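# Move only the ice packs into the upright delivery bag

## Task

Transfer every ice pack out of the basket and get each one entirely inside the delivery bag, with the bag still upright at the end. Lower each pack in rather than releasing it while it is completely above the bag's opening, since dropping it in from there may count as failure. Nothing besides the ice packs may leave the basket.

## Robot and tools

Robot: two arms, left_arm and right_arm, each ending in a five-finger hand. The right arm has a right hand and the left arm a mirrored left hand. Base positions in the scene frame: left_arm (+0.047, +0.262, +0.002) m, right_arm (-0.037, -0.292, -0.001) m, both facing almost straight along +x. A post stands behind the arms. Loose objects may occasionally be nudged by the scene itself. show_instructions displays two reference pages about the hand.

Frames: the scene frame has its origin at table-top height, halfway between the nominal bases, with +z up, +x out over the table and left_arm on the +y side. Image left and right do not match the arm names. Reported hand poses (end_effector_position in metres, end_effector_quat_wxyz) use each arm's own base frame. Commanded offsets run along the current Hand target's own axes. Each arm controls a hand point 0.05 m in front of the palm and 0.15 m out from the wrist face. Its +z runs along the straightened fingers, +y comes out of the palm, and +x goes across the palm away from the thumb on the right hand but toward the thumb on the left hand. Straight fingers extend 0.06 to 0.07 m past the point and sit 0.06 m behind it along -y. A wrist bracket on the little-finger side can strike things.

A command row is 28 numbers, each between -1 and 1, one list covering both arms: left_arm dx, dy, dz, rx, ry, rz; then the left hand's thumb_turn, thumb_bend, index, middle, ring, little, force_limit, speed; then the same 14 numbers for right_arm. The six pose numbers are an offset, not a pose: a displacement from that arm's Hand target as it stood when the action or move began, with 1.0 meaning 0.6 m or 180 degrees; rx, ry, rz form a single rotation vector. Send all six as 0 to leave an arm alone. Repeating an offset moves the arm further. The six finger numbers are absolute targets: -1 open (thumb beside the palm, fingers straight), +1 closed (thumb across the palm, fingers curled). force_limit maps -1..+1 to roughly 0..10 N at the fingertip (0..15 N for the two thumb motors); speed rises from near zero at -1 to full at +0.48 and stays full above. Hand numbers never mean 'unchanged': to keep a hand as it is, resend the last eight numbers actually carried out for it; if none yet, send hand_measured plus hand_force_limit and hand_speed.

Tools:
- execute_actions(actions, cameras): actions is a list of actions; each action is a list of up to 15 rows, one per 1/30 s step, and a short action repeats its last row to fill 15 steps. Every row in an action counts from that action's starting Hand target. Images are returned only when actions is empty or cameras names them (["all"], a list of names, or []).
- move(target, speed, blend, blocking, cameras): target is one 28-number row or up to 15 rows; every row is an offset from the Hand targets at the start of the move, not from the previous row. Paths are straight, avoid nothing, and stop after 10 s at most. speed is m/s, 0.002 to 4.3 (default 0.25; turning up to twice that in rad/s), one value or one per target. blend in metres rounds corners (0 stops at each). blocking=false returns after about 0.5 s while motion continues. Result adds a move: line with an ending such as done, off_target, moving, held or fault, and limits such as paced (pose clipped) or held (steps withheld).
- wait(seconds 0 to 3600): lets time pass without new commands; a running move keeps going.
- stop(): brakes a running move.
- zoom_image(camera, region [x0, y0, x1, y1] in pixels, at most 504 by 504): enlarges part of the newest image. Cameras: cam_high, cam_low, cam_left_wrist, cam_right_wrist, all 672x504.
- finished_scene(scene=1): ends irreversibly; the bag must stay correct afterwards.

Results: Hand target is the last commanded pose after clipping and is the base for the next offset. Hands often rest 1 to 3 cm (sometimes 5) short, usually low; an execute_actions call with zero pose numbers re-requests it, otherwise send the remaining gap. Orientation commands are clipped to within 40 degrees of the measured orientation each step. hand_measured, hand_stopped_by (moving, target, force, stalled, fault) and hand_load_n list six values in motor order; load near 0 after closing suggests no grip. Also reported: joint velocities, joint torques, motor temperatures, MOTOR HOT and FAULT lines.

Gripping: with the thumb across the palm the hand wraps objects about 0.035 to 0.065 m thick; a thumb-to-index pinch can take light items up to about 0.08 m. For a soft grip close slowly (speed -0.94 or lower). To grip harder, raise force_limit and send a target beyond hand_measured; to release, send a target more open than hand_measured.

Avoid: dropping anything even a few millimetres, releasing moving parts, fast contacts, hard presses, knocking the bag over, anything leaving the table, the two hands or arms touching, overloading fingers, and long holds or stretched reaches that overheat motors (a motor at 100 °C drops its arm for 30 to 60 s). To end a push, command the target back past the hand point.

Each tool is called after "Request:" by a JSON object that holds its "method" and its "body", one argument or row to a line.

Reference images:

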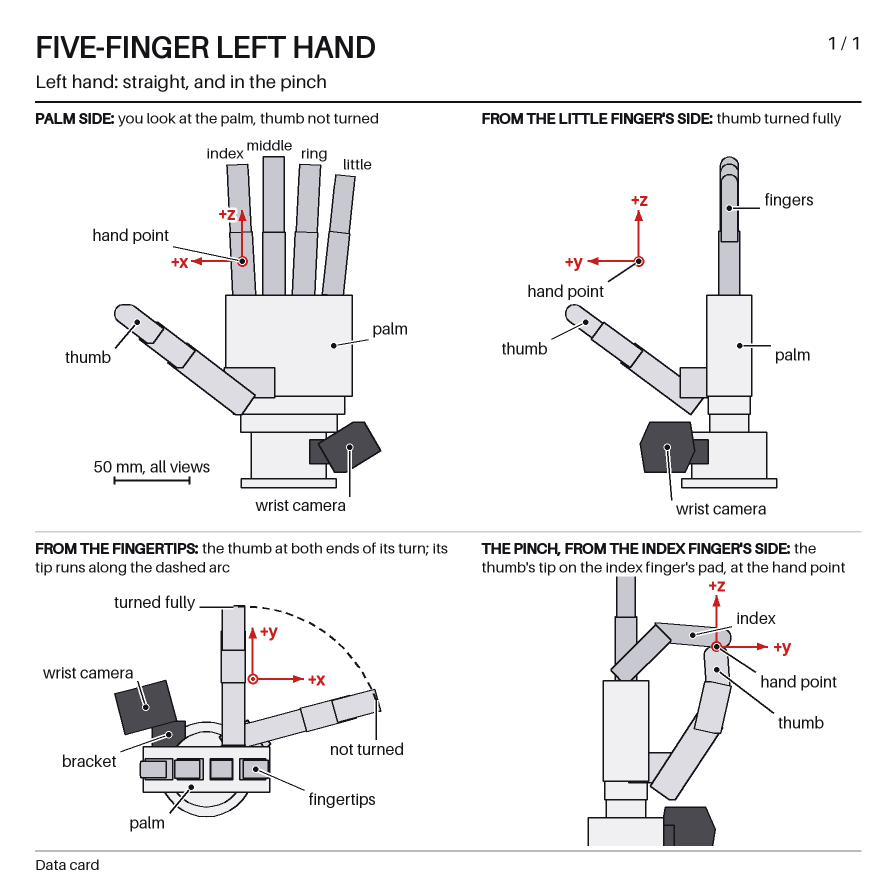

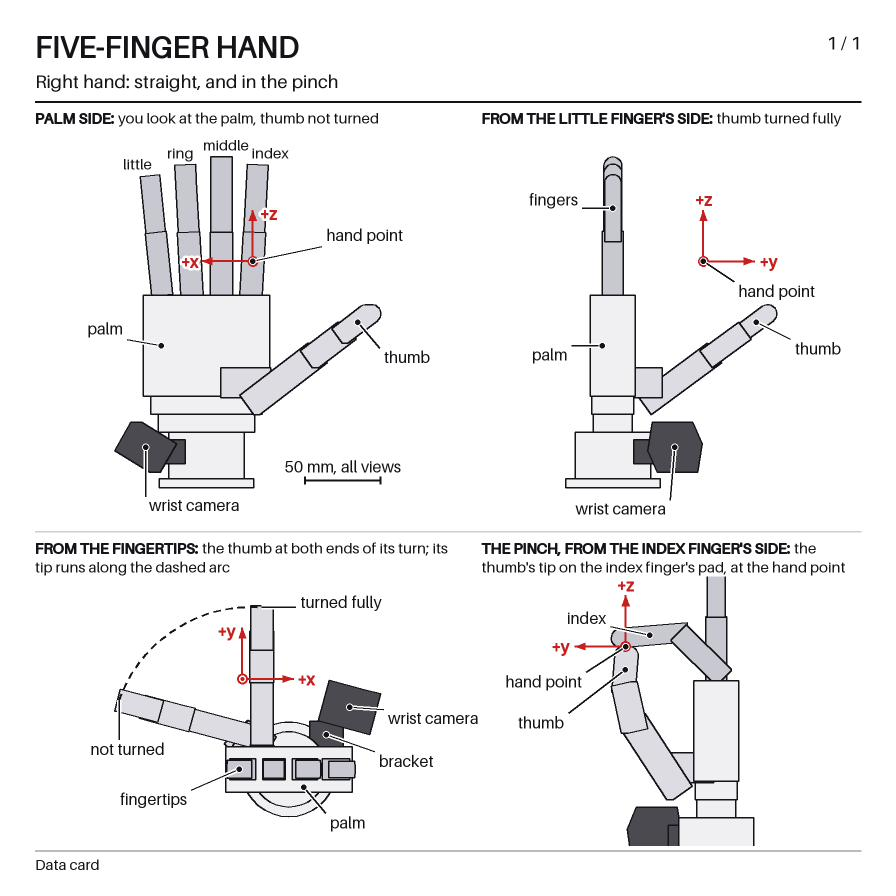

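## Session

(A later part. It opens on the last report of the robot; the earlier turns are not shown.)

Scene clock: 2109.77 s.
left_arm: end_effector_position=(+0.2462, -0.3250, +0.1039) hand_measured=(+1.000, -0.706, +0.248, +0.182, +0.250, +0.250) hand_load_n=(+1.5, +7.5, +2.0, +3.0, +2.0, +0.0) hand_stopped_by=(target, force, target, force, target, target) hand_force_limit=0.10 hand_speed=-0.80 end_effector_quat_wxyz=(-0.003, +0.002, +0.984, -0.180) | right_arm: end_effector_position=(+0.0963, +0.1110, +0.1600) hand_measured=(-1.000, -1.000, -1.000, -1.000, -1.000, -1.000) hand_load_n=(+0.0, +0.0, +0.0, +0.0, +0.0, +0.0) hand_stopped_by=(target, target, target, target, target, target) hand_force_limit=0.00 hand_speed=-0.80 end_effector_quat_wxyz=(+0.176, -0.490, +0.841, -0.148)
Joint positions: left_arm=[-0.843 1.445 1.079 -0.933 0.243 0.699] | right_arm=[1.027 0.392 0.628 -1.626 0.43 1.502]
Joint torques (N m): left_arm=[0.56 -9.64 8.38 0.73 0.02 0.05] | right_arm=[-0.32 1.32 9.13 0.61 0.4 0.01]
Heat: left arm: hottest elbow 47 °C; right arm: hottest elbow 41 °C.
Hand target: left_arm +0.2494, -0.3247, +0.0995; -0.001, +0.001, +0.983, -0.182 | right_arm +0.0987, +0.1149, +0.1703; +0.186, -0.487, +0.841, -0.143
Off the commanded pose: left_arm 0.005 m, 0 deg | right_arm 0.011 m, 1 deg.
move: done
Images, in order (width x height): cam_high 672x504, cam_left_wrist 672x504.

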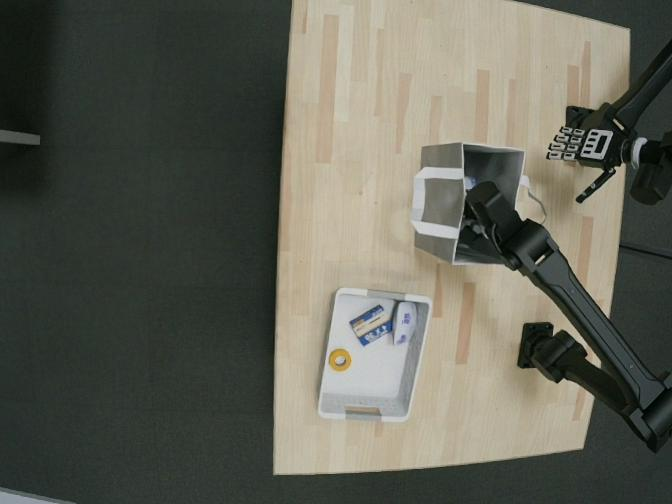

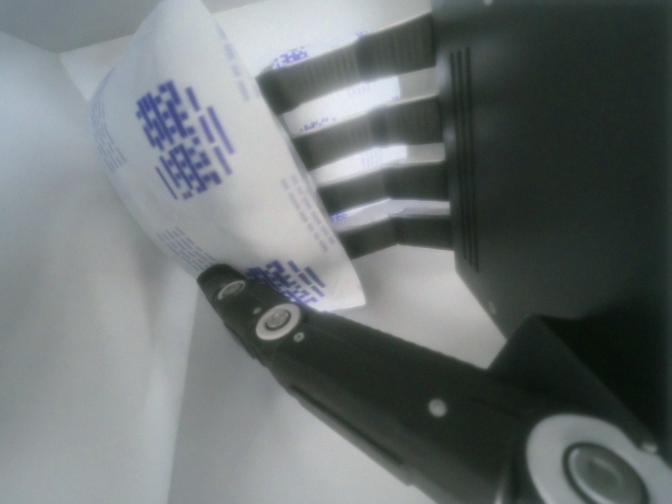

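Request:
{"method": "move", "body": {
  "target": [0,0.0239,0.0623,0,0,0,1,-0.2,0.25,0.25,0.25,0.25,0.1,-0.8,0,0,0,0,0,0,-1,-1,-1,-1,-1,-1,0,-0.8],
  "speed": 0.05,
  "cameras": ["cam_left_wrist", "cam_high", "cam_low"]
}}

Scene clock: 2136.73 s.
left_arm: end_effector_position=(+0.2466, -0.3254, +0.0643) hand_measured=(+1.000, -0.706, +0.248, +0.182, +0.250, +0.250) hand_load_n=(+1.0, +7.5, +2.0, +3.0, +2.0, +0.0) hand_stopped_by=(target, force, target, force, target, target) hand_force_limit=0.10 hand_speed=-0.80 end_effector_quat_wxyz=(-0.002, +0.002, +0.984, -0.181) | right_arm: end_effector_position=(+0.0963, +0.1110, +0.1600) hand_measured=(-1.000, -1.000, -1.000, -1.000, -1.000, -1.000) hand_load_n=(-0.5, +0.0, +0.0, +0.0, +0.0, +0.0) hand_stopped_by=(target, target, target, target, target, target) hand_force_limit=0.00 hand_speed=-0.80 end_effector_quat_wxyz=(+0.176, -0.490, +0.841, -0.148)
Joint positions: left_arm=[-0.843 1.491 1.015 -0.822 0.243 0.699] | right_arm=[1.027 0.392 0.628 -1.626 0.43 1.502]
Joint torques (N m): left_arm=[0.56 -9.82 7.94 0.81 0.02 0.05] | right_arm=[-0.32 1.38 9.11 0.61 0.4 0.01]
Heat: left arm: hottest elbow 42 °C; right arm: hottest elbow 41 °C.
Hand target: left_arm +0.2494, -0.3247, +0.0595; -0.001, +0.001, +0.983, -0.182 | right_arm +0.0987, +0.1149, +0.1703; +0.186, -0.487, +0.841, -0.143
Off the commanded pose: left_arm 0.006 m, 0 deg | right_arm 0.011 m, 1 deg.
move: done
Images, in order (width x height): cam_high 672x504, cam_low 672x504, cam_left_wrist 672x504.

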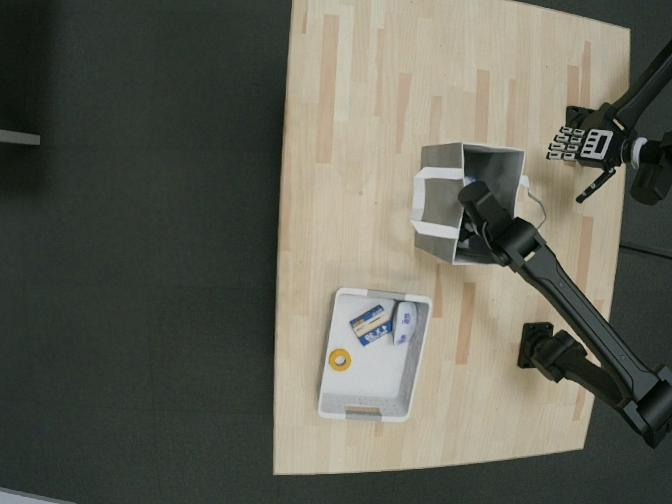

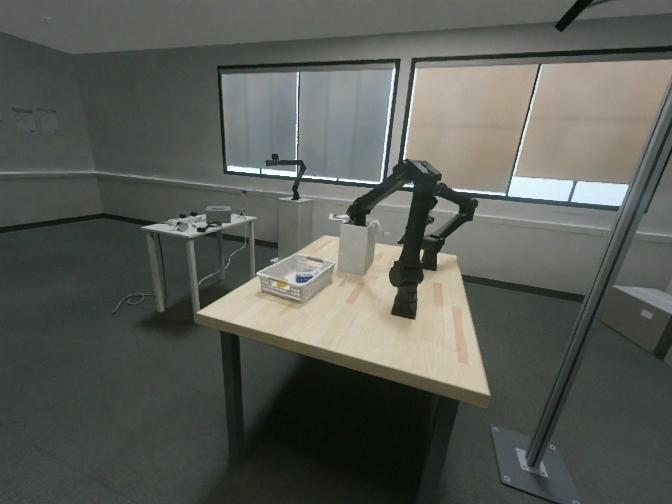

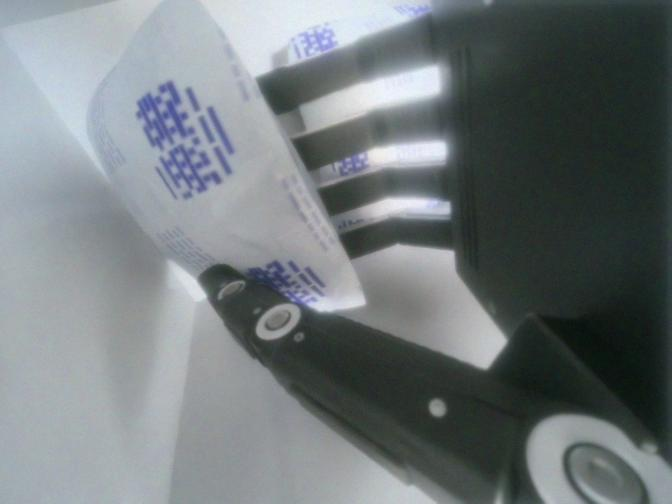

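Request:
{"method": "move", "body": {
  "target": [0,0.0161,0.042,0,0,0,1,-0.2,0.25,0.25,0.25,0.25,0.1,-0.8,0,0,0,0,0,0,-1,-1,-1,-1,-1,-1,0,-0.8],
  "speed": 0.04,
  "cameras": ["cam_left_wrist"]
}}

Scene clock: 2146.27 s.
left_arm: end_effector_position=(+0.2513, -0.3306, +0.0497) hand_measured=(+1.000, -0.706, +0.248, +0.182, +0.250, +0.250) hand_load_n=(+1.0, +7.5, +2.0, +2.5, +2.0, +0.0) hand_stopped_by=(target, force, target, force, target, target) hand_force_limit=0.10 hand_speed=-0.80 end_effector_quat_wxyz=(+0.008, +0.004, +0.981, -0.192) | right_arm: end_effector_position=(+0.0963, +0.1110, +0.1600) hand_measured=(-1.000, -1.000, -1.000, -1.000, -1.000, -1.000) hand_load_n=(+0.0, +0.0, +0.0, +0.0, +0.0, +0.0) hand_stopped_by=(target, target, target, target, target, target) hand_force_limit=0.00 hand_speed=-0.80 end_effector_quat_wxyz=(+0.176, -0.490, +0.841, -0.148)
Joint positions: left_arm=[-0.843 1.506 0.988 -0.747 0.243 0.699] | right_arm=[1.027 0.392 0.628 -1.626 0.43 1.502]
Joint torques (N m): left_arm=[0.56 -8.06 6.87 0.79 0.02 0.05] | right_arm=[-0.32 1.38 9.11 0.61 0.4 0.01]
Heat: left arm: hottest elbow 42 °C; right arm: hottest elbow 41 °C.
Hand target: left_arm +0.2494, -0.3247, +0.0326; -0.001, +0.001, +0.983, -0.182 | right_arm +0.0987, +0.1149, +0.1703; +0.186, -0.487, +0.841, -0.143
Off the commanded pose: left_arm 0.018 m, 2 deg | right_arm 0.011 m, 1 deg.
move: off_target (left_arm)

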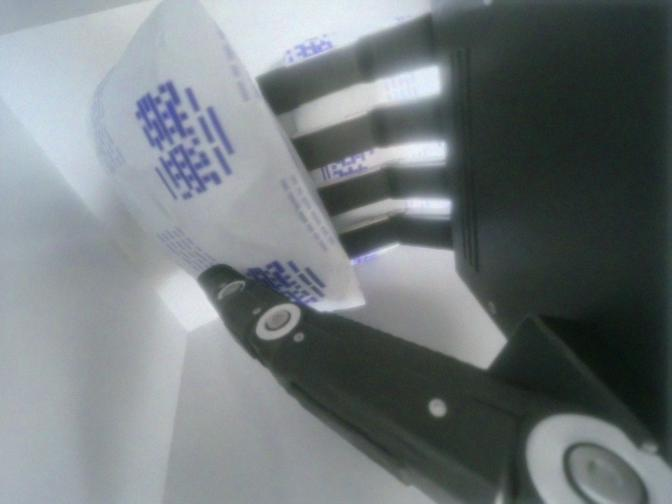

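Request:
{"method": "move", "body": {
  "target": [0,0,0,0,0,0,1,-1,0.25,0.25,0.25,0.25,0.1,-0.7,0,0,0,0,0,0,-1,-1,-1,-1,-1,-1,0,-0.8],
  "speed": 0.04,
  "cameras": ["cam_left_wrist"]
}}

Scene clock: 2155.53 s.
left_arm: end_effector_position=(+0.2517, -0.3311, +0.0495) hand_measured=(+1.000, -1.000, +0.250, +0.184, +0.250, +0.250) hand_load_n=(+0.0, +0.0, +0.0, +0.0, +0.0, +0.0) hand_stopped_by=(target, target, target, force, target, target) hand_force_limit=0.10 hand_speed=-0.70 end_effector_quat_wxyz=(+0.009, +0.004, +0.981, -0.193) | right_arm: end_effector_position=(+0.0963, +0.1110, +0.1600) hand_measured=(-1.000, -1.000, -1.000, -1.000, -1.000, -1.000) hand_load_n=(+0.0, -0.5, +0.0, +0.0, +0.0, +0.0) hand_stopped_by=(target, target, target, target, target, target) hand_force_limit=0.00 hand_speed=-0.80 end_effector_quat_wxyz=(+0.176, -0.490, +0.841, -0.148)
Joint positions: left_arm=[-0.843 1.507 0.987 -0.744 0.243 0.699] | right_arm=[1.027 0.392 0.628 -1.626 0.43 1.502]
Joint torques (N m): left_arm=[0.5 -8.18 6.9 0.7 0.03 0.05] | right_arm=[-0.32 1.38 9.13 0.59 0.4 0.01]
Motor temperatures (°C): left_arm=[22 26 41 24 24 25] | right_arm=[22 26 41 23 21 22]
Heat: left arm: hottest elbow 41 °C; right arm: hottest elbow 41 °C.
Hand target: left_arm +0.2493, -0.3246, +0.0325; -0.001, +0.001, +0.983, -0.181 | right_arm +0.0987, +0.1149, +0.1703; +0.186, -0.487, +0.841, -0.143
Off the commanded pose: left_arm 0.018 m, 2 deg | right_arm 0.011 m, 1 deg.
move: done

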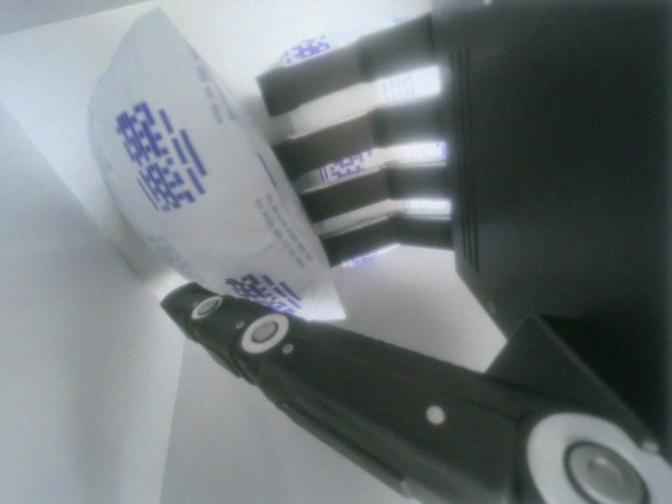

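Request:
{"method": "move", "body": {
  "target": [0,0,0,0,0,0,1,-1,-0.05,-0.05,-0.05,-0.05,0.1,-0.7,0,0,0,0,0,0,-1,-1,-1,-1,-1,-1,0,-0.8],
  "speed": 0.04,
  "cameras": ["cam_left_wrist"]
}}

Request:
{"method": "move", "body": {
  "target": [0,-0.009,-0.0234,0,0,0,1,-1,-0.4,-0.4,-0.4,-0.4,0.1,-0.7,0,0,0,0,0,0,-1,-1,-1,-1,-1,-1,0,-0.8],
  "speed": 0.04,
  "cameras": ["cam_left_wrist"]
}}

Scene clock: 2168.73 s.
left_arm: end_effector_position=(+0.2524, -0.3307, +0.0502) hand_measured=(+1.000, -1.000, -0.050, -0.050, -0.050, -0.050) hand_load_n=(+0.0, +0.0, -0.5, -1.5, -1.0, +0.0) hand_stopped_by=(target, target, target, target, target, target) hand_force_limit=0.10 hand_speed=-0.70 end_effector_quat_wxyz=(+0.010, +0.003, +0.981, -0.194) | right_arm: end_effector_position=(+0.0963, +0.1110, +0.1600) hand_measured=(-1.000, -1.000, -1.000, -1.000, -1.000, -1.000) hand_load_n=(+0.0, +0.0, +0.0, +0.0, +0.0, +0.0) hand_stopped_by=(target, target, target, target, target, target) hand_force_limit=0.00 hand_speed=-0.80 end_effector_quat_wxyz=(+0.176, -0.490, +0.841, -0.148)
Joint positions: left_arm=[-0.841 1.505 0.987 -0.744 0.242 0.699] | right_arm=[1.027 0.392 0.628 -1.626 0.43 1.502]
Joint torques (N m): left_arm=[0.44 -7.88 6.91 0.7 0.06 0.05] | right_arm=[-0.32 1.32 9.13 0.59 0.4 0.01]
Heat: left arm: hottest elbow 41 °C; right arm: hottest elbow 41 °C.
Hand target: left_arm +0.2494, -0.3245, +0.0325; -0.001, +0.001, +0.983, -0.181 | right_arm +0.0987, +0.1149, +0.1703; +0.186, -0.487, +0.841, -0.143
Off the commanded pose: left_arm 0.019 m, 2 deg | right_arm 0.011 m, 1 deg.
move: done

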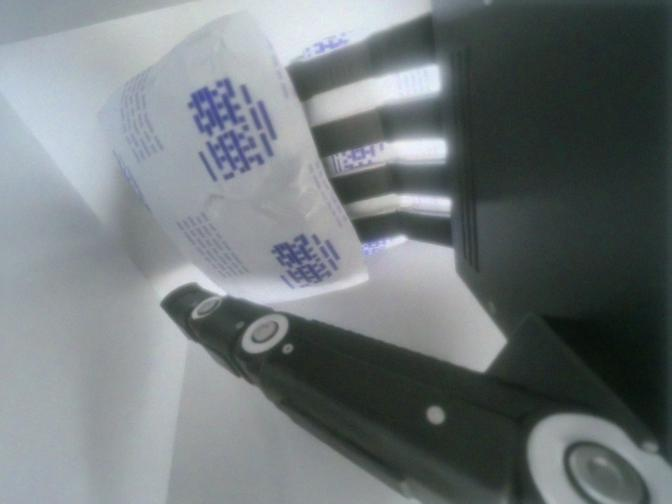

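Scene clock: 2169.43 s.
left_arm: end_effector_position=(+0.2518, -0.3268, +0.0545) hand_measured=(+1.000, -1.000, -0.400, -0.400, -0.400, -0.400) hand_load_n=(+0.0, +0.0, +0.0, -3.0, +0.0, +0.0) hand_stopped_by=(target, target, target, target, target, target) hand_force_limit=0.10 hand_speed=-0.70 end_effector_quat_wxyz=(+0.010, +0.001, +0.982, -0.191) | right_arm: end_effector_position=(+0.0963, +0.1110, +0.1600) hand_measured=(-1.000, -1.000, -1.000, -1.000, -1.000, -1.000) hand_load_n=(+0.0, +0.0, +0.0, +0.0, +0.0, +0.0) hand_stopped_by=(target, target, target, target, target, target) hand_force_limit=0.00 hand_speed=-0.80 end_effector_quat_wxyz=(+0.176, -0.490, +0.841, -0.148)
Joint positions: left_arm=[-0.838 1.493 0.987 -0.76 0.238 0.699] | right_arm=[1.027 0.392 0.628 -1.626 0.43 1.502]
Joint torques (N m): left_arm=[0.26 -8.06 8.58 -0.18 0.22 0.06] | right_arm=[-0.32 1.32 9.13 0.61 0.4 0.01]
Heat: left arm: hottest elbow 41 °C; right arm: hottest elbow 41 °C.
Hand target: left_arm +0.2494, -0.3246, +0.0475; +0.000, +0.001, +0.983, -0.181 | right_arm +0.0987, +0.1149, +0.1703; +0.186, -0.487, +0.841, -0.143
Off the commanded pose: left_arm 0.008 m, 2 deg | right_arm 0.011 m, 1 deg.
move: done

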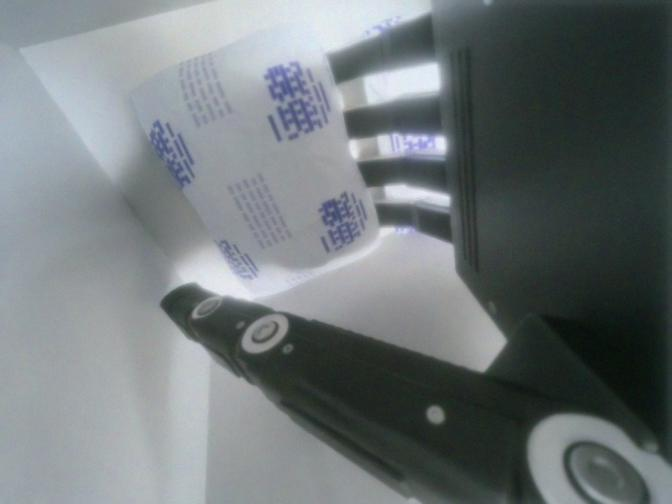

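Request:
{"method": "move", "body": {
  "target": [0,-0.0716,-0.1868,0,0,0,1,-1,-0.4,-0.4,-0.4,-0.4,0.1,-0.7,0,0,0,0,0,0,-1,-1,-1,-1,-1,-1,0,-0.8],
  "speed": 0.08,
  "cameras": ["cam_left_wrist"]
}}

Scene clock: 2175.93 s.
left_arm: end_effector_position=(+0.2391, -0.3136, +0.1474) hand_measured=(+1.000, -1.000, -0.400, -0.400, -0.400, -0.400) hand_load_n=(+0.0, +0.0, +0.0, +0.5, +0.0, +0.0) hand_stopped_by=(target, target, target, target, target, target) hand_force_limit=0.10 hand_speed=-0.70 end_effector_quat_wxyz=(-0.014, -0.003, +0.986, -0.167) | right_arm: end_effector_position=(+0.0963, +0.1110, +0.1600) hand_measured=(-1.000, -1.000, -1.000, -1.000, -1.000, -1.000) hand_load_n=(+0.0, +0.0, +0.0, -0.5, +0.0, +0.0) hand_stopped_by=(target, target, target, target, target, target) hand_force_limit=0.00 hand_speed=-0.80 end_effector_quat_wxyz=(+0.176, -0.490, +0.841, -0.148)
Joint positions: left_arm=[-0.838 1.401 1.153 -1.088 0.241 0.699] | right_arm=[1.027 0.392 0.628 -1.626 0.43 1.502]
Joint torques (N m): left_arm=[0.21 -9.93 13.2 -0.21 0.09 0.04] | right_arm=[-0.32 1.38 9.13 0.59 0.4 0.01]
Heat: left arm: hottest elbow 41 °C; right arm: hottest elbow 41 °C.
Hand target: left_arm +0.2495, -0.3248, +0.1676; -0.001, +0.001, +0.983, -0.182 | right_arm +0.0987, +0.1149, +0.1703; +0.186, -0.487, +0.841, -0.143
Off the commanded pose: left_arm 0.025 m, 2 deg | right_arm 0.011 m, 1 deg.
move: off_target (left_arm)

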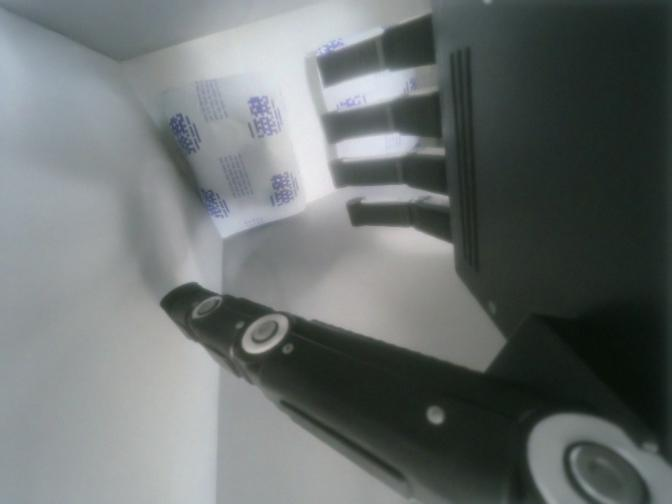

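Request:
{"method": "move", "body": {
  "target": [
    [0,-0.1327,-0.3462,0,0,0,1,-1,-0.4,-0.4,-0.4,-0.4,0.1,-0.7,0,0,0,0,0,0,-1,-1,-1,-1,-1,-1,0,-0.8],
    [-0.1,0.1394,-0.4505,0,0,0,1,-1,-0.4,-0.4,-0.4,-0.4,0.1,-0.7,0,0,0,0,0,0,-1,-1,-1,-1,-1,-1,0,-0.8]
  ],
  "speed": 0.18,
  "blend": 0.02,
  "cameras": ["cam_left_wrist", "cam_high", "cam_low"]
}}

Request:
{"method": "zoom_image", "body": {
  "camera": "cam_high",
  "region": [290, 270, 470, 440]
}}

Request:
{"method": "zoom_image", "body": {
  "camera": "cam_high",
  "region": [380, 110, 580, 290]
}}

Request:
{"method": "zoom_image", "body": {
  "camera": "cam_low",
  "region": [230, 210, 410, 320]
}}

Scene clock: 2195.37 s.
left_arm: end_effector_position=(+0.3154, -0.1551, +0.3924) hand_measured=(+1.000, -1.000, -0.400, -0.400, -0.400, -0.400) hand_load_n=(+0.0, +0.0, +0.0, +0.0, +0.0, +0.0) hand_stopped_by=(target, target, target, target, target, target) hand_force_limit=0.10 hand_speed=-0.70 end_effector_quat_wxyz=(+0.076, -0.011, +0.974, -0.211) | right_arm: end_effector_position=(+0.0963, +0.1110, +0.1600) hand_measured=(-1.000, -1.000, -1.000, -1.000, -1.000, -1.000) hand_load_n=(+0.0, +0.0, +0.0, +0.0, +0.0, +0.0) hand_stopped_by=(target, target, target, target, target, target) hand_force_limit=0.00 hand_speed=-0.80 end_effector_quat_wxyz=(+0.176, -0.490, +0.841, -0.148)
Joint positions: left_arm=[-0.386 1.254 1.672 -1.67 0.327 1.109] | right_arm=[1.027 0.392 0.628 -1.626 0.43 1.502]
Joint torques (N m): left_arm=[0.44 -7.71 7.95 -0.23 0.01 0.1] | right_arm=[-0.32 1.38 9.11 0.61 0.4 0.01]
Heat: left arm: hottest elbow 41 °C; right arm: hottest elbow 41 °C.
Hand target: left_arm +0.3098, -0.1502, +0.3901; -0.001, +0.001, +0.983, -0.182 | right_arm +0.0987, +0.1149, +0.1703; +0.186, -0.487, +0.841, -0.143
Off the commanded pose: left_arm 0.008 m, 10 deg | right_arm 0.011 m, 1 deg.
joint sent to its limit (left arm) — joint 4 (wrist pitch), lower limit. The joint targets are off in orientation, not in position.
move: off_target (left_arm)
Images, in order (width x height): cam_high 672x504, cam_low 672x504, cam_left_wrist 672x504.

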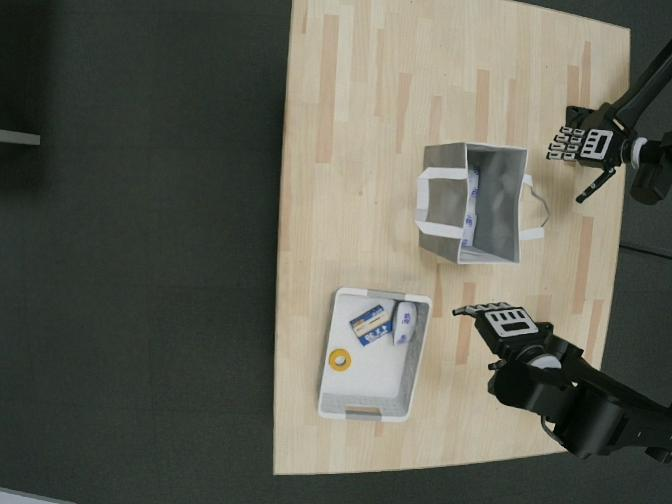

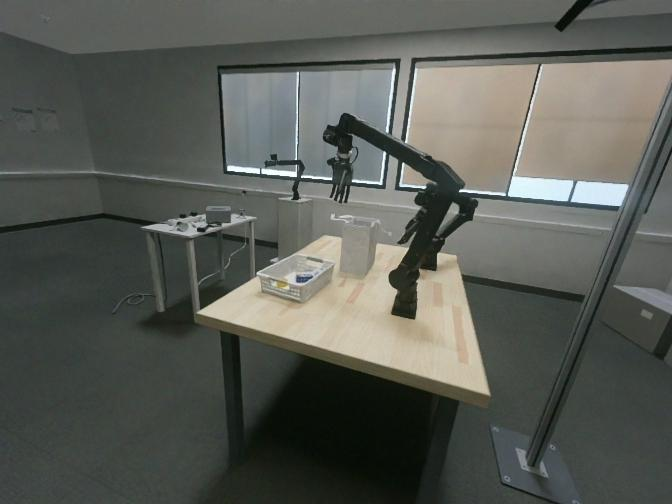

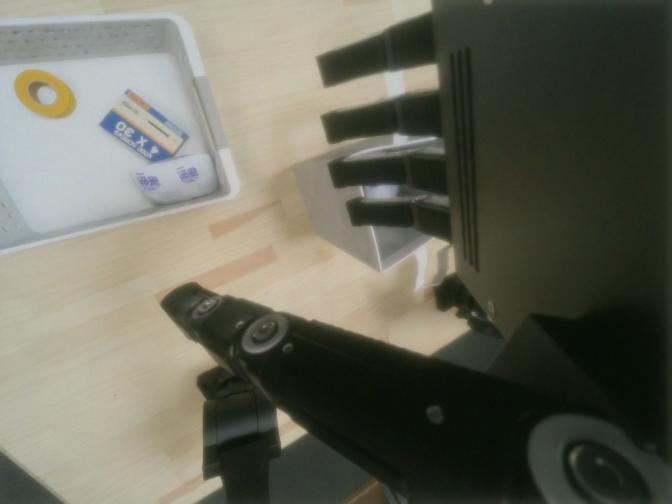

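Scaled by 2.800 from the camera's image (finer frame: 960x720).

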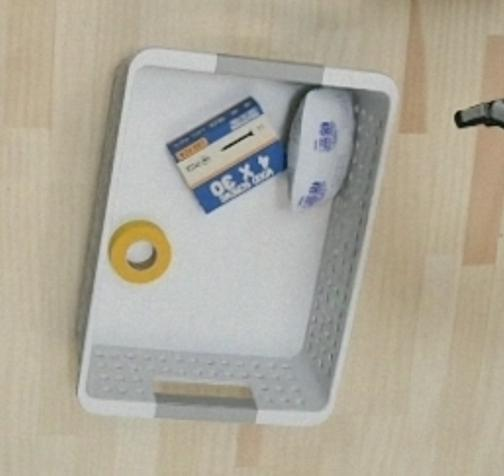

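Scaled by 2.520 from the camera's image (finer frame: 960x720).

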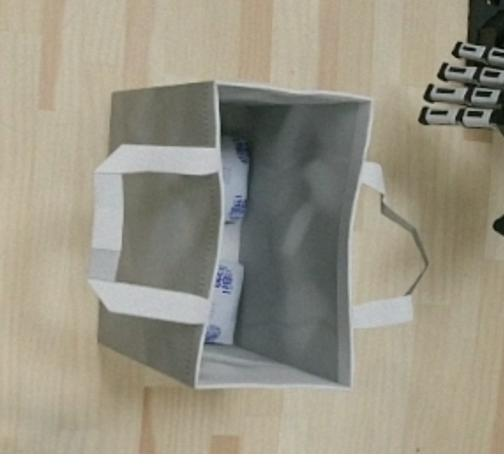

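Scaled by 2.800 from the camera's image (finer frame: 960x720).

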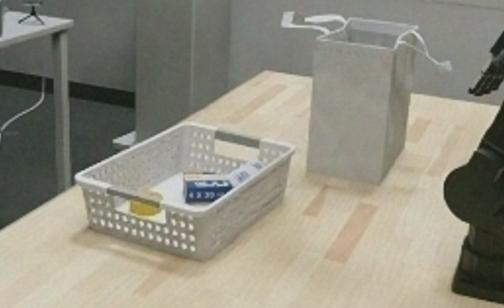

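Request:
{"method": "move", "body": {
  "target": [-0.15,0.2226,0.0218,0,-0.1631,-0.4255,1,-1,-1,-1,-1,-1,0.1,-0.7,0,0,0,0,0,0,-1,-1,-1,-1,-1,-1,0,-0.8],
  "speed": 0.18,
  "cameras": ["cam_left_wrist", "cam_high"]
}}

Request:
{"method": "zoom_image", "body": {
  "camera": "cam_left_wrist",
  "region": [0, 0, 480, 500]
}}

Scene clock: 2274.77 s.
left_arm: end_effector_position=(+0.3945, -0.0334, +0.3391) hand_measured=(+1.000, -1.000, -1.000, -1.000, -1.000, -1.000) hand_load_n=(+0.0, +0.0, +0.0, +0.0, +0.0, +0.5) hand_stopped_by=(target, target, target, target, target, target) hand_force_limit=0.10 hand_speed=-0.70 end_effector_quat_wxyz=(+0.121, -0.638, +0.747, -0.140) | right_arm: end_effector_position=(+0.0963, +0.1110, +0.1600) hand_measured=(-1.000, -1.000, -1.000, -1.000, -1.000, -1.000) hand_load_n=(+0.0, +0.0, +0.0, +0.0, +0.0, +0.0) hand_stopped_by=(target, target, target, target, target, target) hand_force_limit=0.00 hand_speed=-0.80 end_effector_quat_wxyz=(+0.176, -0.490, +0.841, -0.148)
Joint positions: left_arm=[-0.002 1.307 1.564 -1.459 0.054 0.145] | right_arm=[1.027 0.392 0.628 -1.626 0.43 1.502]
Joint torques (N m): left_arm=[0.73 -7.65 8.5 0.95 -0.2 -0.05] | right_arm=[-0.32 1.38 9.13 0.59 0.4 0.01]
Heat: left arm: hottest elbow 40 °C; right arm: hottest elbow 41 °C.
Hand target: left_arm +0.4000, -0.0302, +0.3302; +0.119, -0.645, +0.743, -0.137 | right_arm +0.0987, +0.1149, +0.1703; +0.186, -0.487, +0.841, -0.143
Off the commanded pose: left_arm 0.011 m, 1 deg | right_arm 0.011 m, 1 deg.
move: off_target (left_arm)
Images, in order (width x height): cam_high 672x504, cam_left_wrist 672x504.

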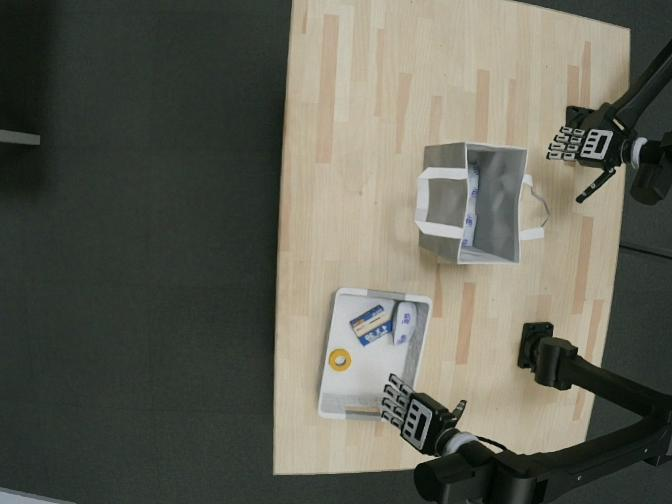

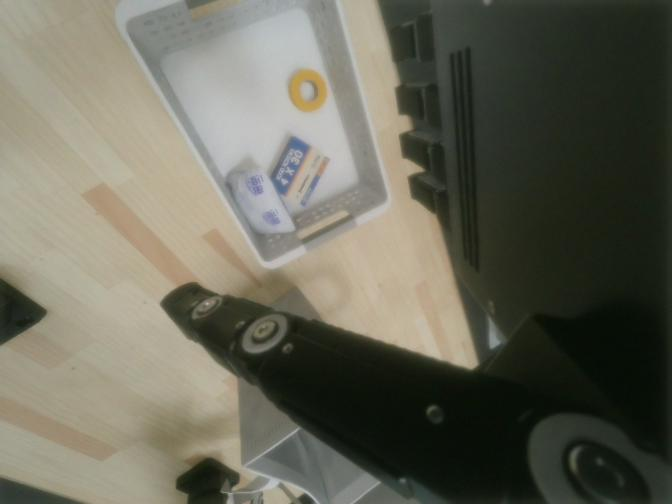

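Scaled by 1.008 from the camera's image (finer frame: 960x720).

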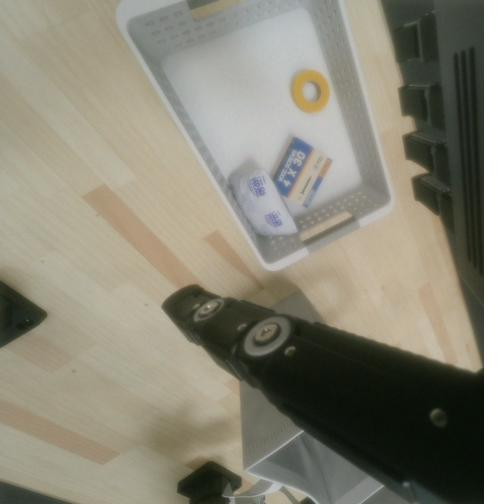

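Request:
{"method": "zoom_image", "body": {
  "camera": "cam_left_wrist",
  "region": [200, 110, 380, 280]
}}

Scaled by 2.800 from the camera's image (finer frame: 960x720).

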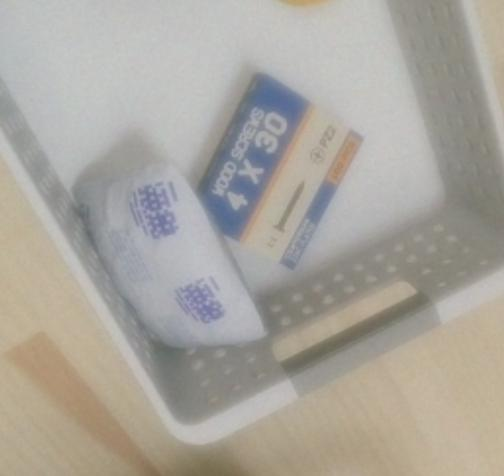

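Request:
{"method": "move", "body": {
  "target": [0.1055,0.125,0.1845,-0.1167,0,0,1,-1,-1,1,1,1,0.1,-0.3,0,0,0,0,0,0,-1,-1,-1,-1,-1,-1,0,-0.8],
  "speed": 0.15,
  "cameras": ["cam_left_wrist", "cam_high"]
}}

Request:
{"method": "zoom_image", "body": {
  "camera": "cam_high",
  "region": [290, 270, 470, 440]
}}

Scene clock: 2451.50 s.
left_arm: end_effector_position=(+0.3616, -0.0855, +0.2063) hand_measured=(+1.000, -1.000, -1.000, +1.000, +1.000, +1.000) hand_load_n=(+0.0, +0.0, +0.0, +0.0, +0.0, +0.5) hand_stopped_by=(target, target, target, target, target, target) hand_force_limit=0.10 hand_speed=-0.30 end_effector_quat_wxyz=(+0.003, -0.655, +0.755, -0.003) | right_arm: end_effector_position=(+0.0963, +0.1110, +0.1600) hand_measured=(-1.000, -1.000, -1.000, -1.000, -1.000, -1.000) hand_load_n=(+0.0, +0.0, +0.0, +0.0, -0.5, -0.5) hand_stopped_by=(target, target, target, target, target, target) hand_force_limit=0.00 hand_speed=-0.80 end_effector_quat_wxyz=(+0.176, -0.490, +0.841, -0.148)
Joint positions: left_arm=[-0.147 1.462 1.358 -1.459 0 -0.006] | right_arm=[1.027 0.392 0.628 -1.626 0.43 1.502]
Joint torques (N m): left_arm=[-0.38 -10.29 8.23 -0.06 -0.16 -0.03] | right_arm=[-0.32 1.38 9.13 0.59 0.4 0.01]
Heat: left arm: hottest elbow 39 °C; right arm: hottest elbow 41 °C.
Hand target: left_arm +0.3610, -0.0886, +0.2000; +0.000, -0.656, +0.755, +0.001 | right_arm +0.0987, +0.1149, +0.1703; +0.186, -0.487, +0.841, -0.143
Off the commanded pose: left_arm 0.007 m, 1 deg | right_arm 0.011 m, 1 deg.
move: done
Images, in order (width x height): cam_high 672x504, cam_left_wrist 672x504.

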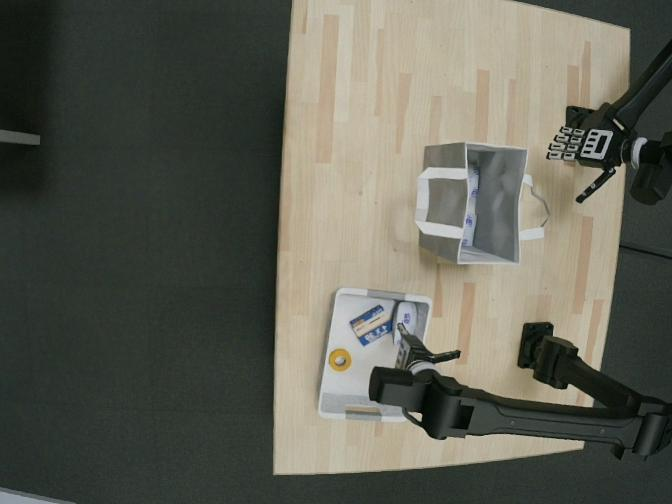

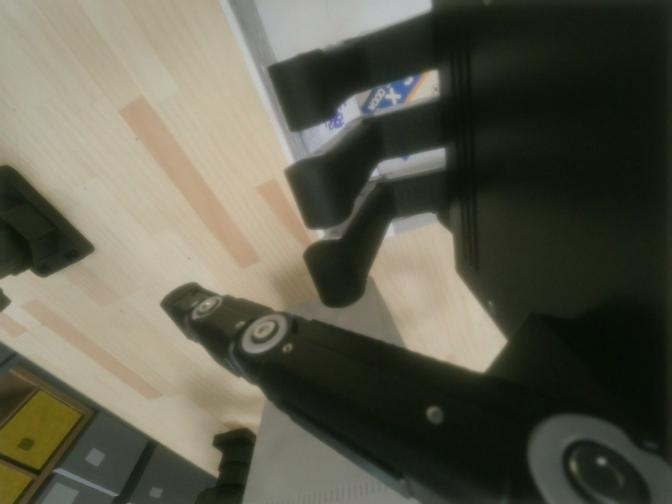

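Scaled by 2.800 from the camera's image (finer frame: 960x720).

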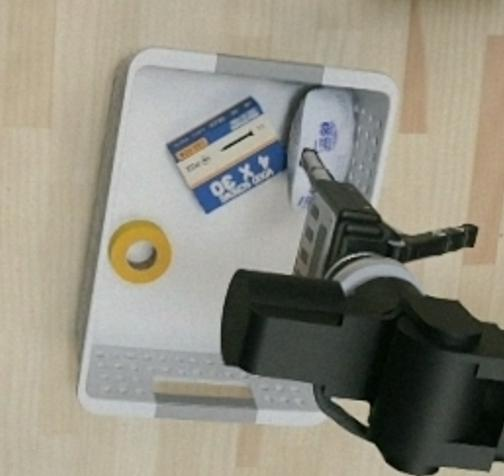

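Request:
{"method": "move", "body": {
  "target": [0.0062,-0.016,0.1267,0,0,0,1,-1,-1,1,1,1,0.1,-0.3,0,0,0,0,0,0,-1,-1,-1,-1,-1,-1,0,-0.8],
  "speed": 0.08,
  "cameras": ["cam_left_wrist", "cam_high"]
}}

Request:
{"method": "zoom_image", "body": {
  "camera": "cam_high",
  "region": [340, 280, 440, 370]
}}

Scene clock: 2476.30 s.
left_arm: end_effector_position=(+0.3710, -0.0895, +0.1324) hand_measured=(+1.000, -1.000, -1.000, +1.000, +1.000, +1.000) hand_load_n=(+0.0, +0.0, +0.0, +0.0, +0.0, +0.0) hand_stopped_by=(target, target, target, target, target, target) hand_force_limit=0.10 hand_speed=-0.30 end_effector_quat_wxyz=(+0.003, -0.657, +0.754, -0.003) | right_arm: end_effector_position=(+0.0963, +0.1110, +0.1600) hand_measured=(-1.000, -1.000, -1.000, -1.000, -1.000, -1.000) hand_load_n=(+0.0, +0.0, +0.0, +0.0, +0.0, +0.0) hand_stopped_by=(target, target, target, target, target, target) hand_force_limit=0.00 hand_speed=-0.80 end_effector_quat_wxyz=(+0.176, -0.490, +0.841, -0.148)
Joint positions: left_arm=[-0.153 1.525 1.231 -1.269 0 -0.015] | right_arm=[1.027 0.392 0.628 -1.626 0.43 1.502]
Joint torques (N m): left_arm=[-0.56 -9.99 7.66 0.13 -0.16 -0.05] | right_arm=[-0.32 1.38 9.11 0.61 0.4 0.01]
Heat: left arm: hottest elbow 39 °C; right arm: hottest elbow 41 °C.
Hand target: left_arm +0.3699, -0.0935, +0.1240; +0.000, -0.656, +0.755, +0.001 | right_arm +0.0987, +0.1149, +0.1703; +0.186, -0.487, +0.841, -0.143
Off the commanded pose: left_arm 0.009 m, 1 deg | right_arm 0.011 m, 1 deg.
move: done
Images, in order (width x height): cam_high 672x504, cam_left_wrist 672x504.

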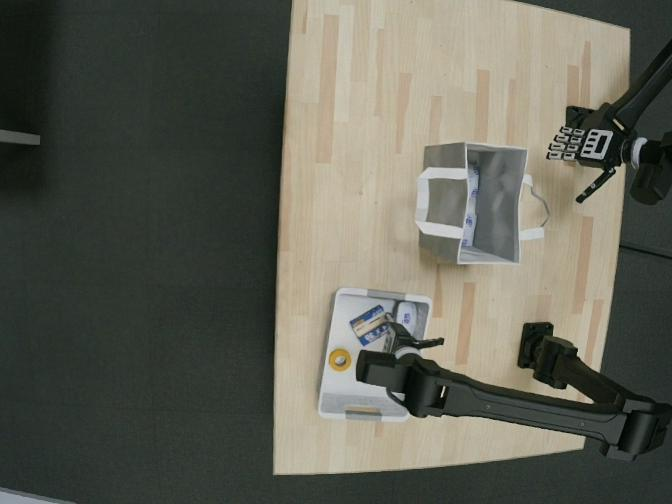

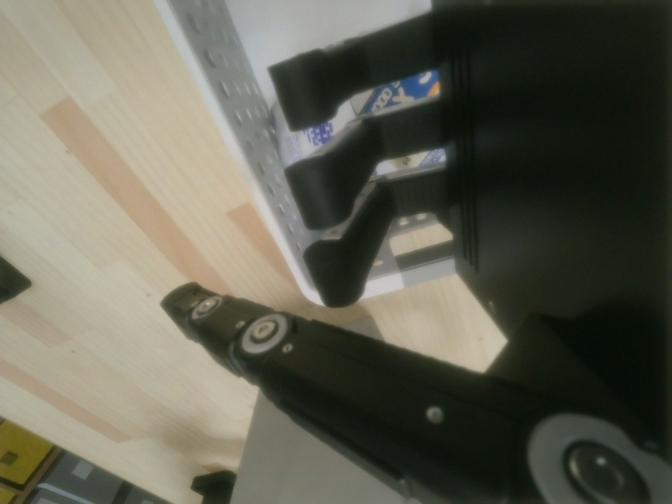

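Scaled by 5.040 from the camera's image (finer frame: 960x720).

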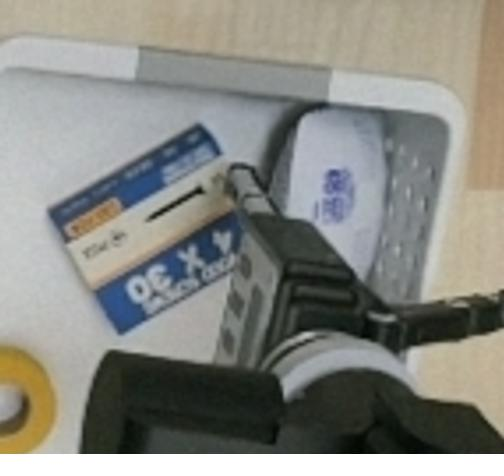

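Request:
{"method": "move", "body": {
  "target": [0.0119,0.0199,0.0117,0,0,0,1,-1,-1,1,1,1,0.1,-0.3,0,0,0,0,0,0,-1,-1,-1,-1,-1,-1,0,-0.8],
  "speed": 0.05,
  "cameras": ["cam_left_wrist", "cam_high"]
}}

Request:
{"method": "zoom_image", "body": {
  "camera": "cam_high",
  "region": [340, 280, 440, 370]
}}

Scene clock: 2519.87 s.
left_arm: end_effector_position=(+0.3586, -0.0955, +0.1179) hand_measured=(+1.000, -1.000, -1.000, +1.000, +1.000, +1.000) hand_load_n=(+0.0, +0.0, -0.5, +0.0, +0.0, +0.0) hand_stopped_by=(target, target, target, target, target, target) hand_force_limit=0.10 hand_speed=-0.30 end_effector_quat_wxyz=(-0.004, -0.656, +0.755, +0.005) | right_arm: end_effector_position=(+0.0963, +0.1110, +0.1600) hand_measured=(-1.000, -1.000, -1.000, -1.000, -1.000, -1.000) hand_load_n=(-0.5, +0.0, +0.0, +0.0, +0.0, +0.0) hand_stopped_by=(target, target, target, target, target, target) hand_force_limit=0.00 hand_speed=-0.80 end_effector_quat_wxyz=(+0.176, -0.490, +0.841, -0.148)
Joint positions: left_arm=[-0.171 1.524 1.186 -1.245 0 -0.031] | right_arm=[1.027 0.392 0.628 -1.626 0.43 1.502]
Joint torques (N m): left_arm=[-0.5 -11.16 7.51 0.09 -0.15 -0.02] | right_arm=[-0.32 1.38 9.11 0.59 0.4 0.01]
Heat: left arm: hottest elbow 38 °C; right arm: hottest elbow 41 °C.
Hand target: left_arm +0.3571, -0.0989, +0.1169; +0.000, -0.656, +0.755, +0.001 | right_arm +0.0987, +0.1149, +0.1703; +0.186, -0.487, +0.841, -0.143
Off the commanded pose: left_arm 0.004 m, 1 deg | right_arm 0.011 m, 1 deg.
move: done
Images, in order (width x height): cam_high 672x504, cam_left_wrist 672x504.

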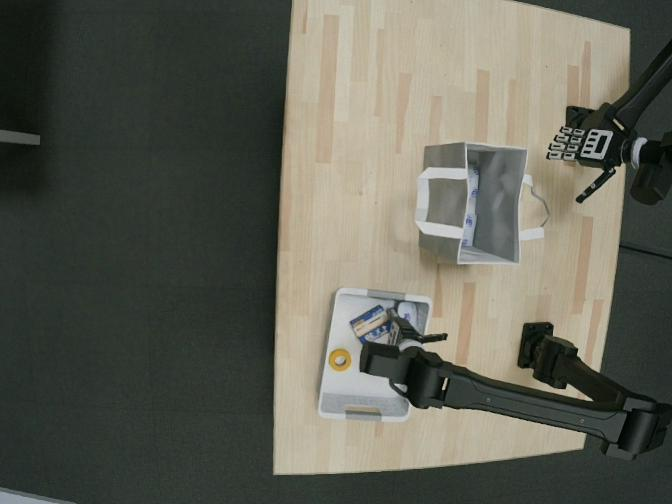

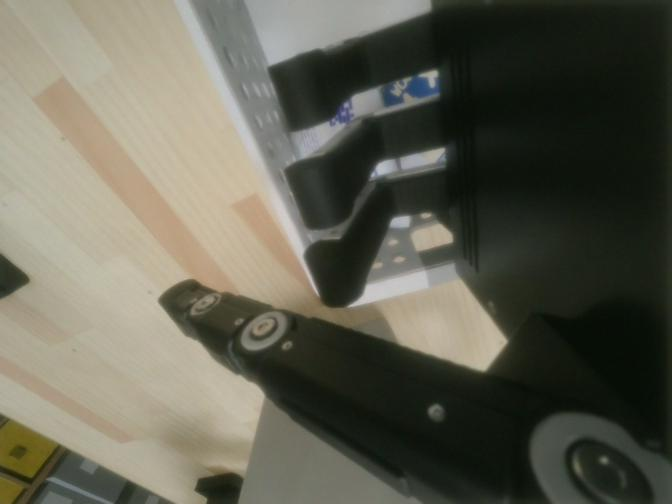

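Scaled by 5.040 from the camera's image (finer frame: 960x720).

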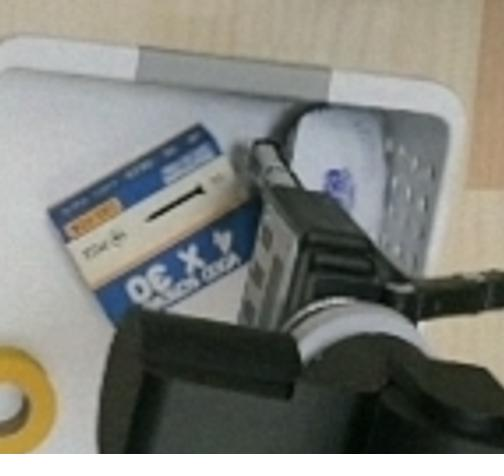

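Request:
{"method": "move", "body": {
  "target": [0,0,0.055,0,0,0,1,-1,-1,1,1,1,0.1,-0.3,0,0,0,0,0,0,-1,-1,-1,-1,-1,-1,0,-0.8],
  "speed": 0.04,
  "cameras": ["cam_left_wrist", "cam_high"]
}}

Request:
{"method": "zoom_image", "body": {
  "camera": "cam_high",
  "region": [340, 280, 440, 370]
}}

Scene clock: 2543.10 s.
left_arm: end_effector_position=(+0.3592, -0.0957, +0.0929) hand_measured=(+1.000, -1.000, -1.000, +1.000, +1.000, +1.000) hand_load_n=(+0.0, +0.0, +0.0, +0.0, +0.0, +0.0) hand_stopped_by=(target, target, target, target, target, target) hand_force_limit=0.10 hand_speed=-0.30 end_effector_quat_wxyz=(+0.003, -0.656, +0.755, -0.004) | right_arm: end_effector_position=(+0.0963, +0.1110, +0.1600) hand_measured=(-1.000, -1.000, -1.000, -1.000, -1.000, -1.000) hand_load_n=(+0.0, +0.0, +0.0, +0.0, +0.0, +0.0) hand_stopped_by=(target, target, target, target, target, target) hand_force_limit=0.00 hand_speed=-0.80 end_effector_quat_wxyz=(+0.176, -0.490, +0.841, -0.148)
Joint positions: left_arm=[-0.171 1.533 1.13 -1.158 0 -0.032] | right_arm=[1.027 0.392 0.628 -1.626 0.43 1.502]
Joint torques (N m): left_arm=[-0.5 -9.7 7.34 0.28 -0.16 -0.04] | right_arm=[-0.32 1.38 9.13 0.59 0.4 0.01]
Heat: left arm: hottest elbow 37 °C; right arm: hottest elbow 41 °C.
Hand target: left_arm +0.3570, -0.0989, +0.0839; +0.000, -0.656, +0.755, +0.001 | right_arm +0.0987, +0.1149, +0.1703; +0.186, -0.487, +0.841, -0.143
Off the commanded pose: left_arm 0.010 m, 1 deg | right_arm 0.011 m, 1 deg.
move: done
Images, in order (width x height): cam_high 672x504, cam_left_wrist 672x504.

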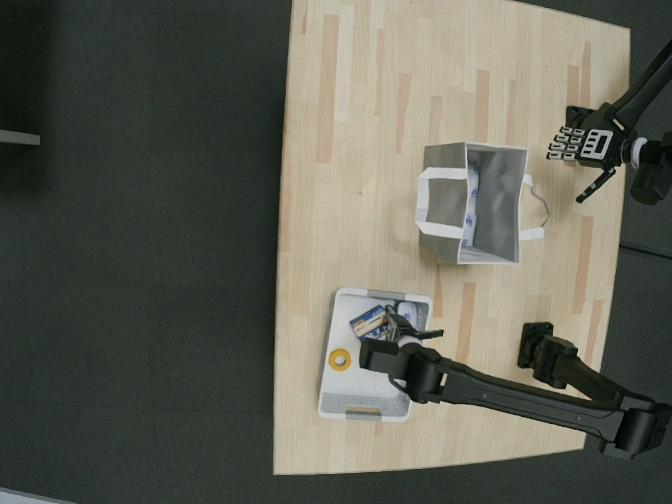

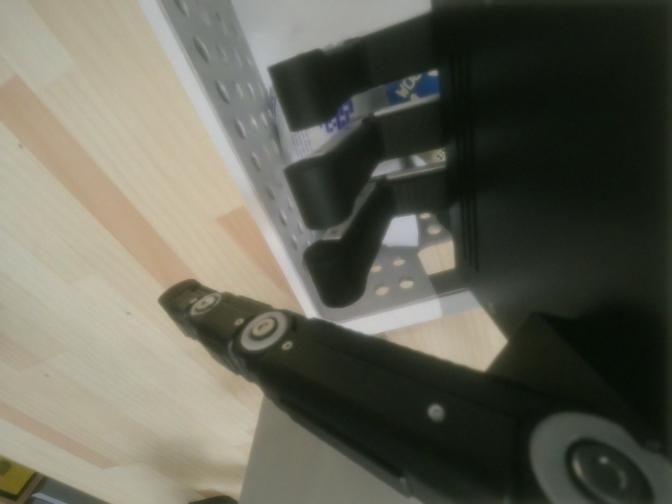

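Scaled by 5.040 from the camera's image (finer frame: 960x720).

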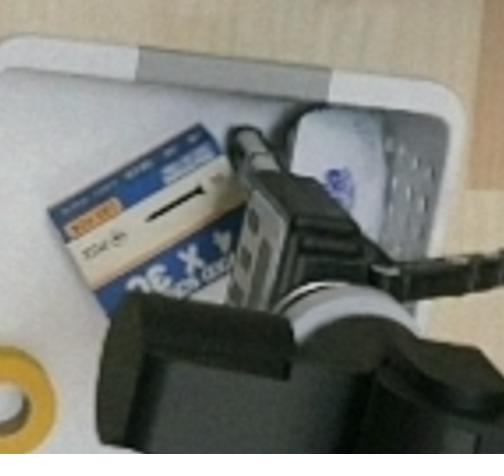

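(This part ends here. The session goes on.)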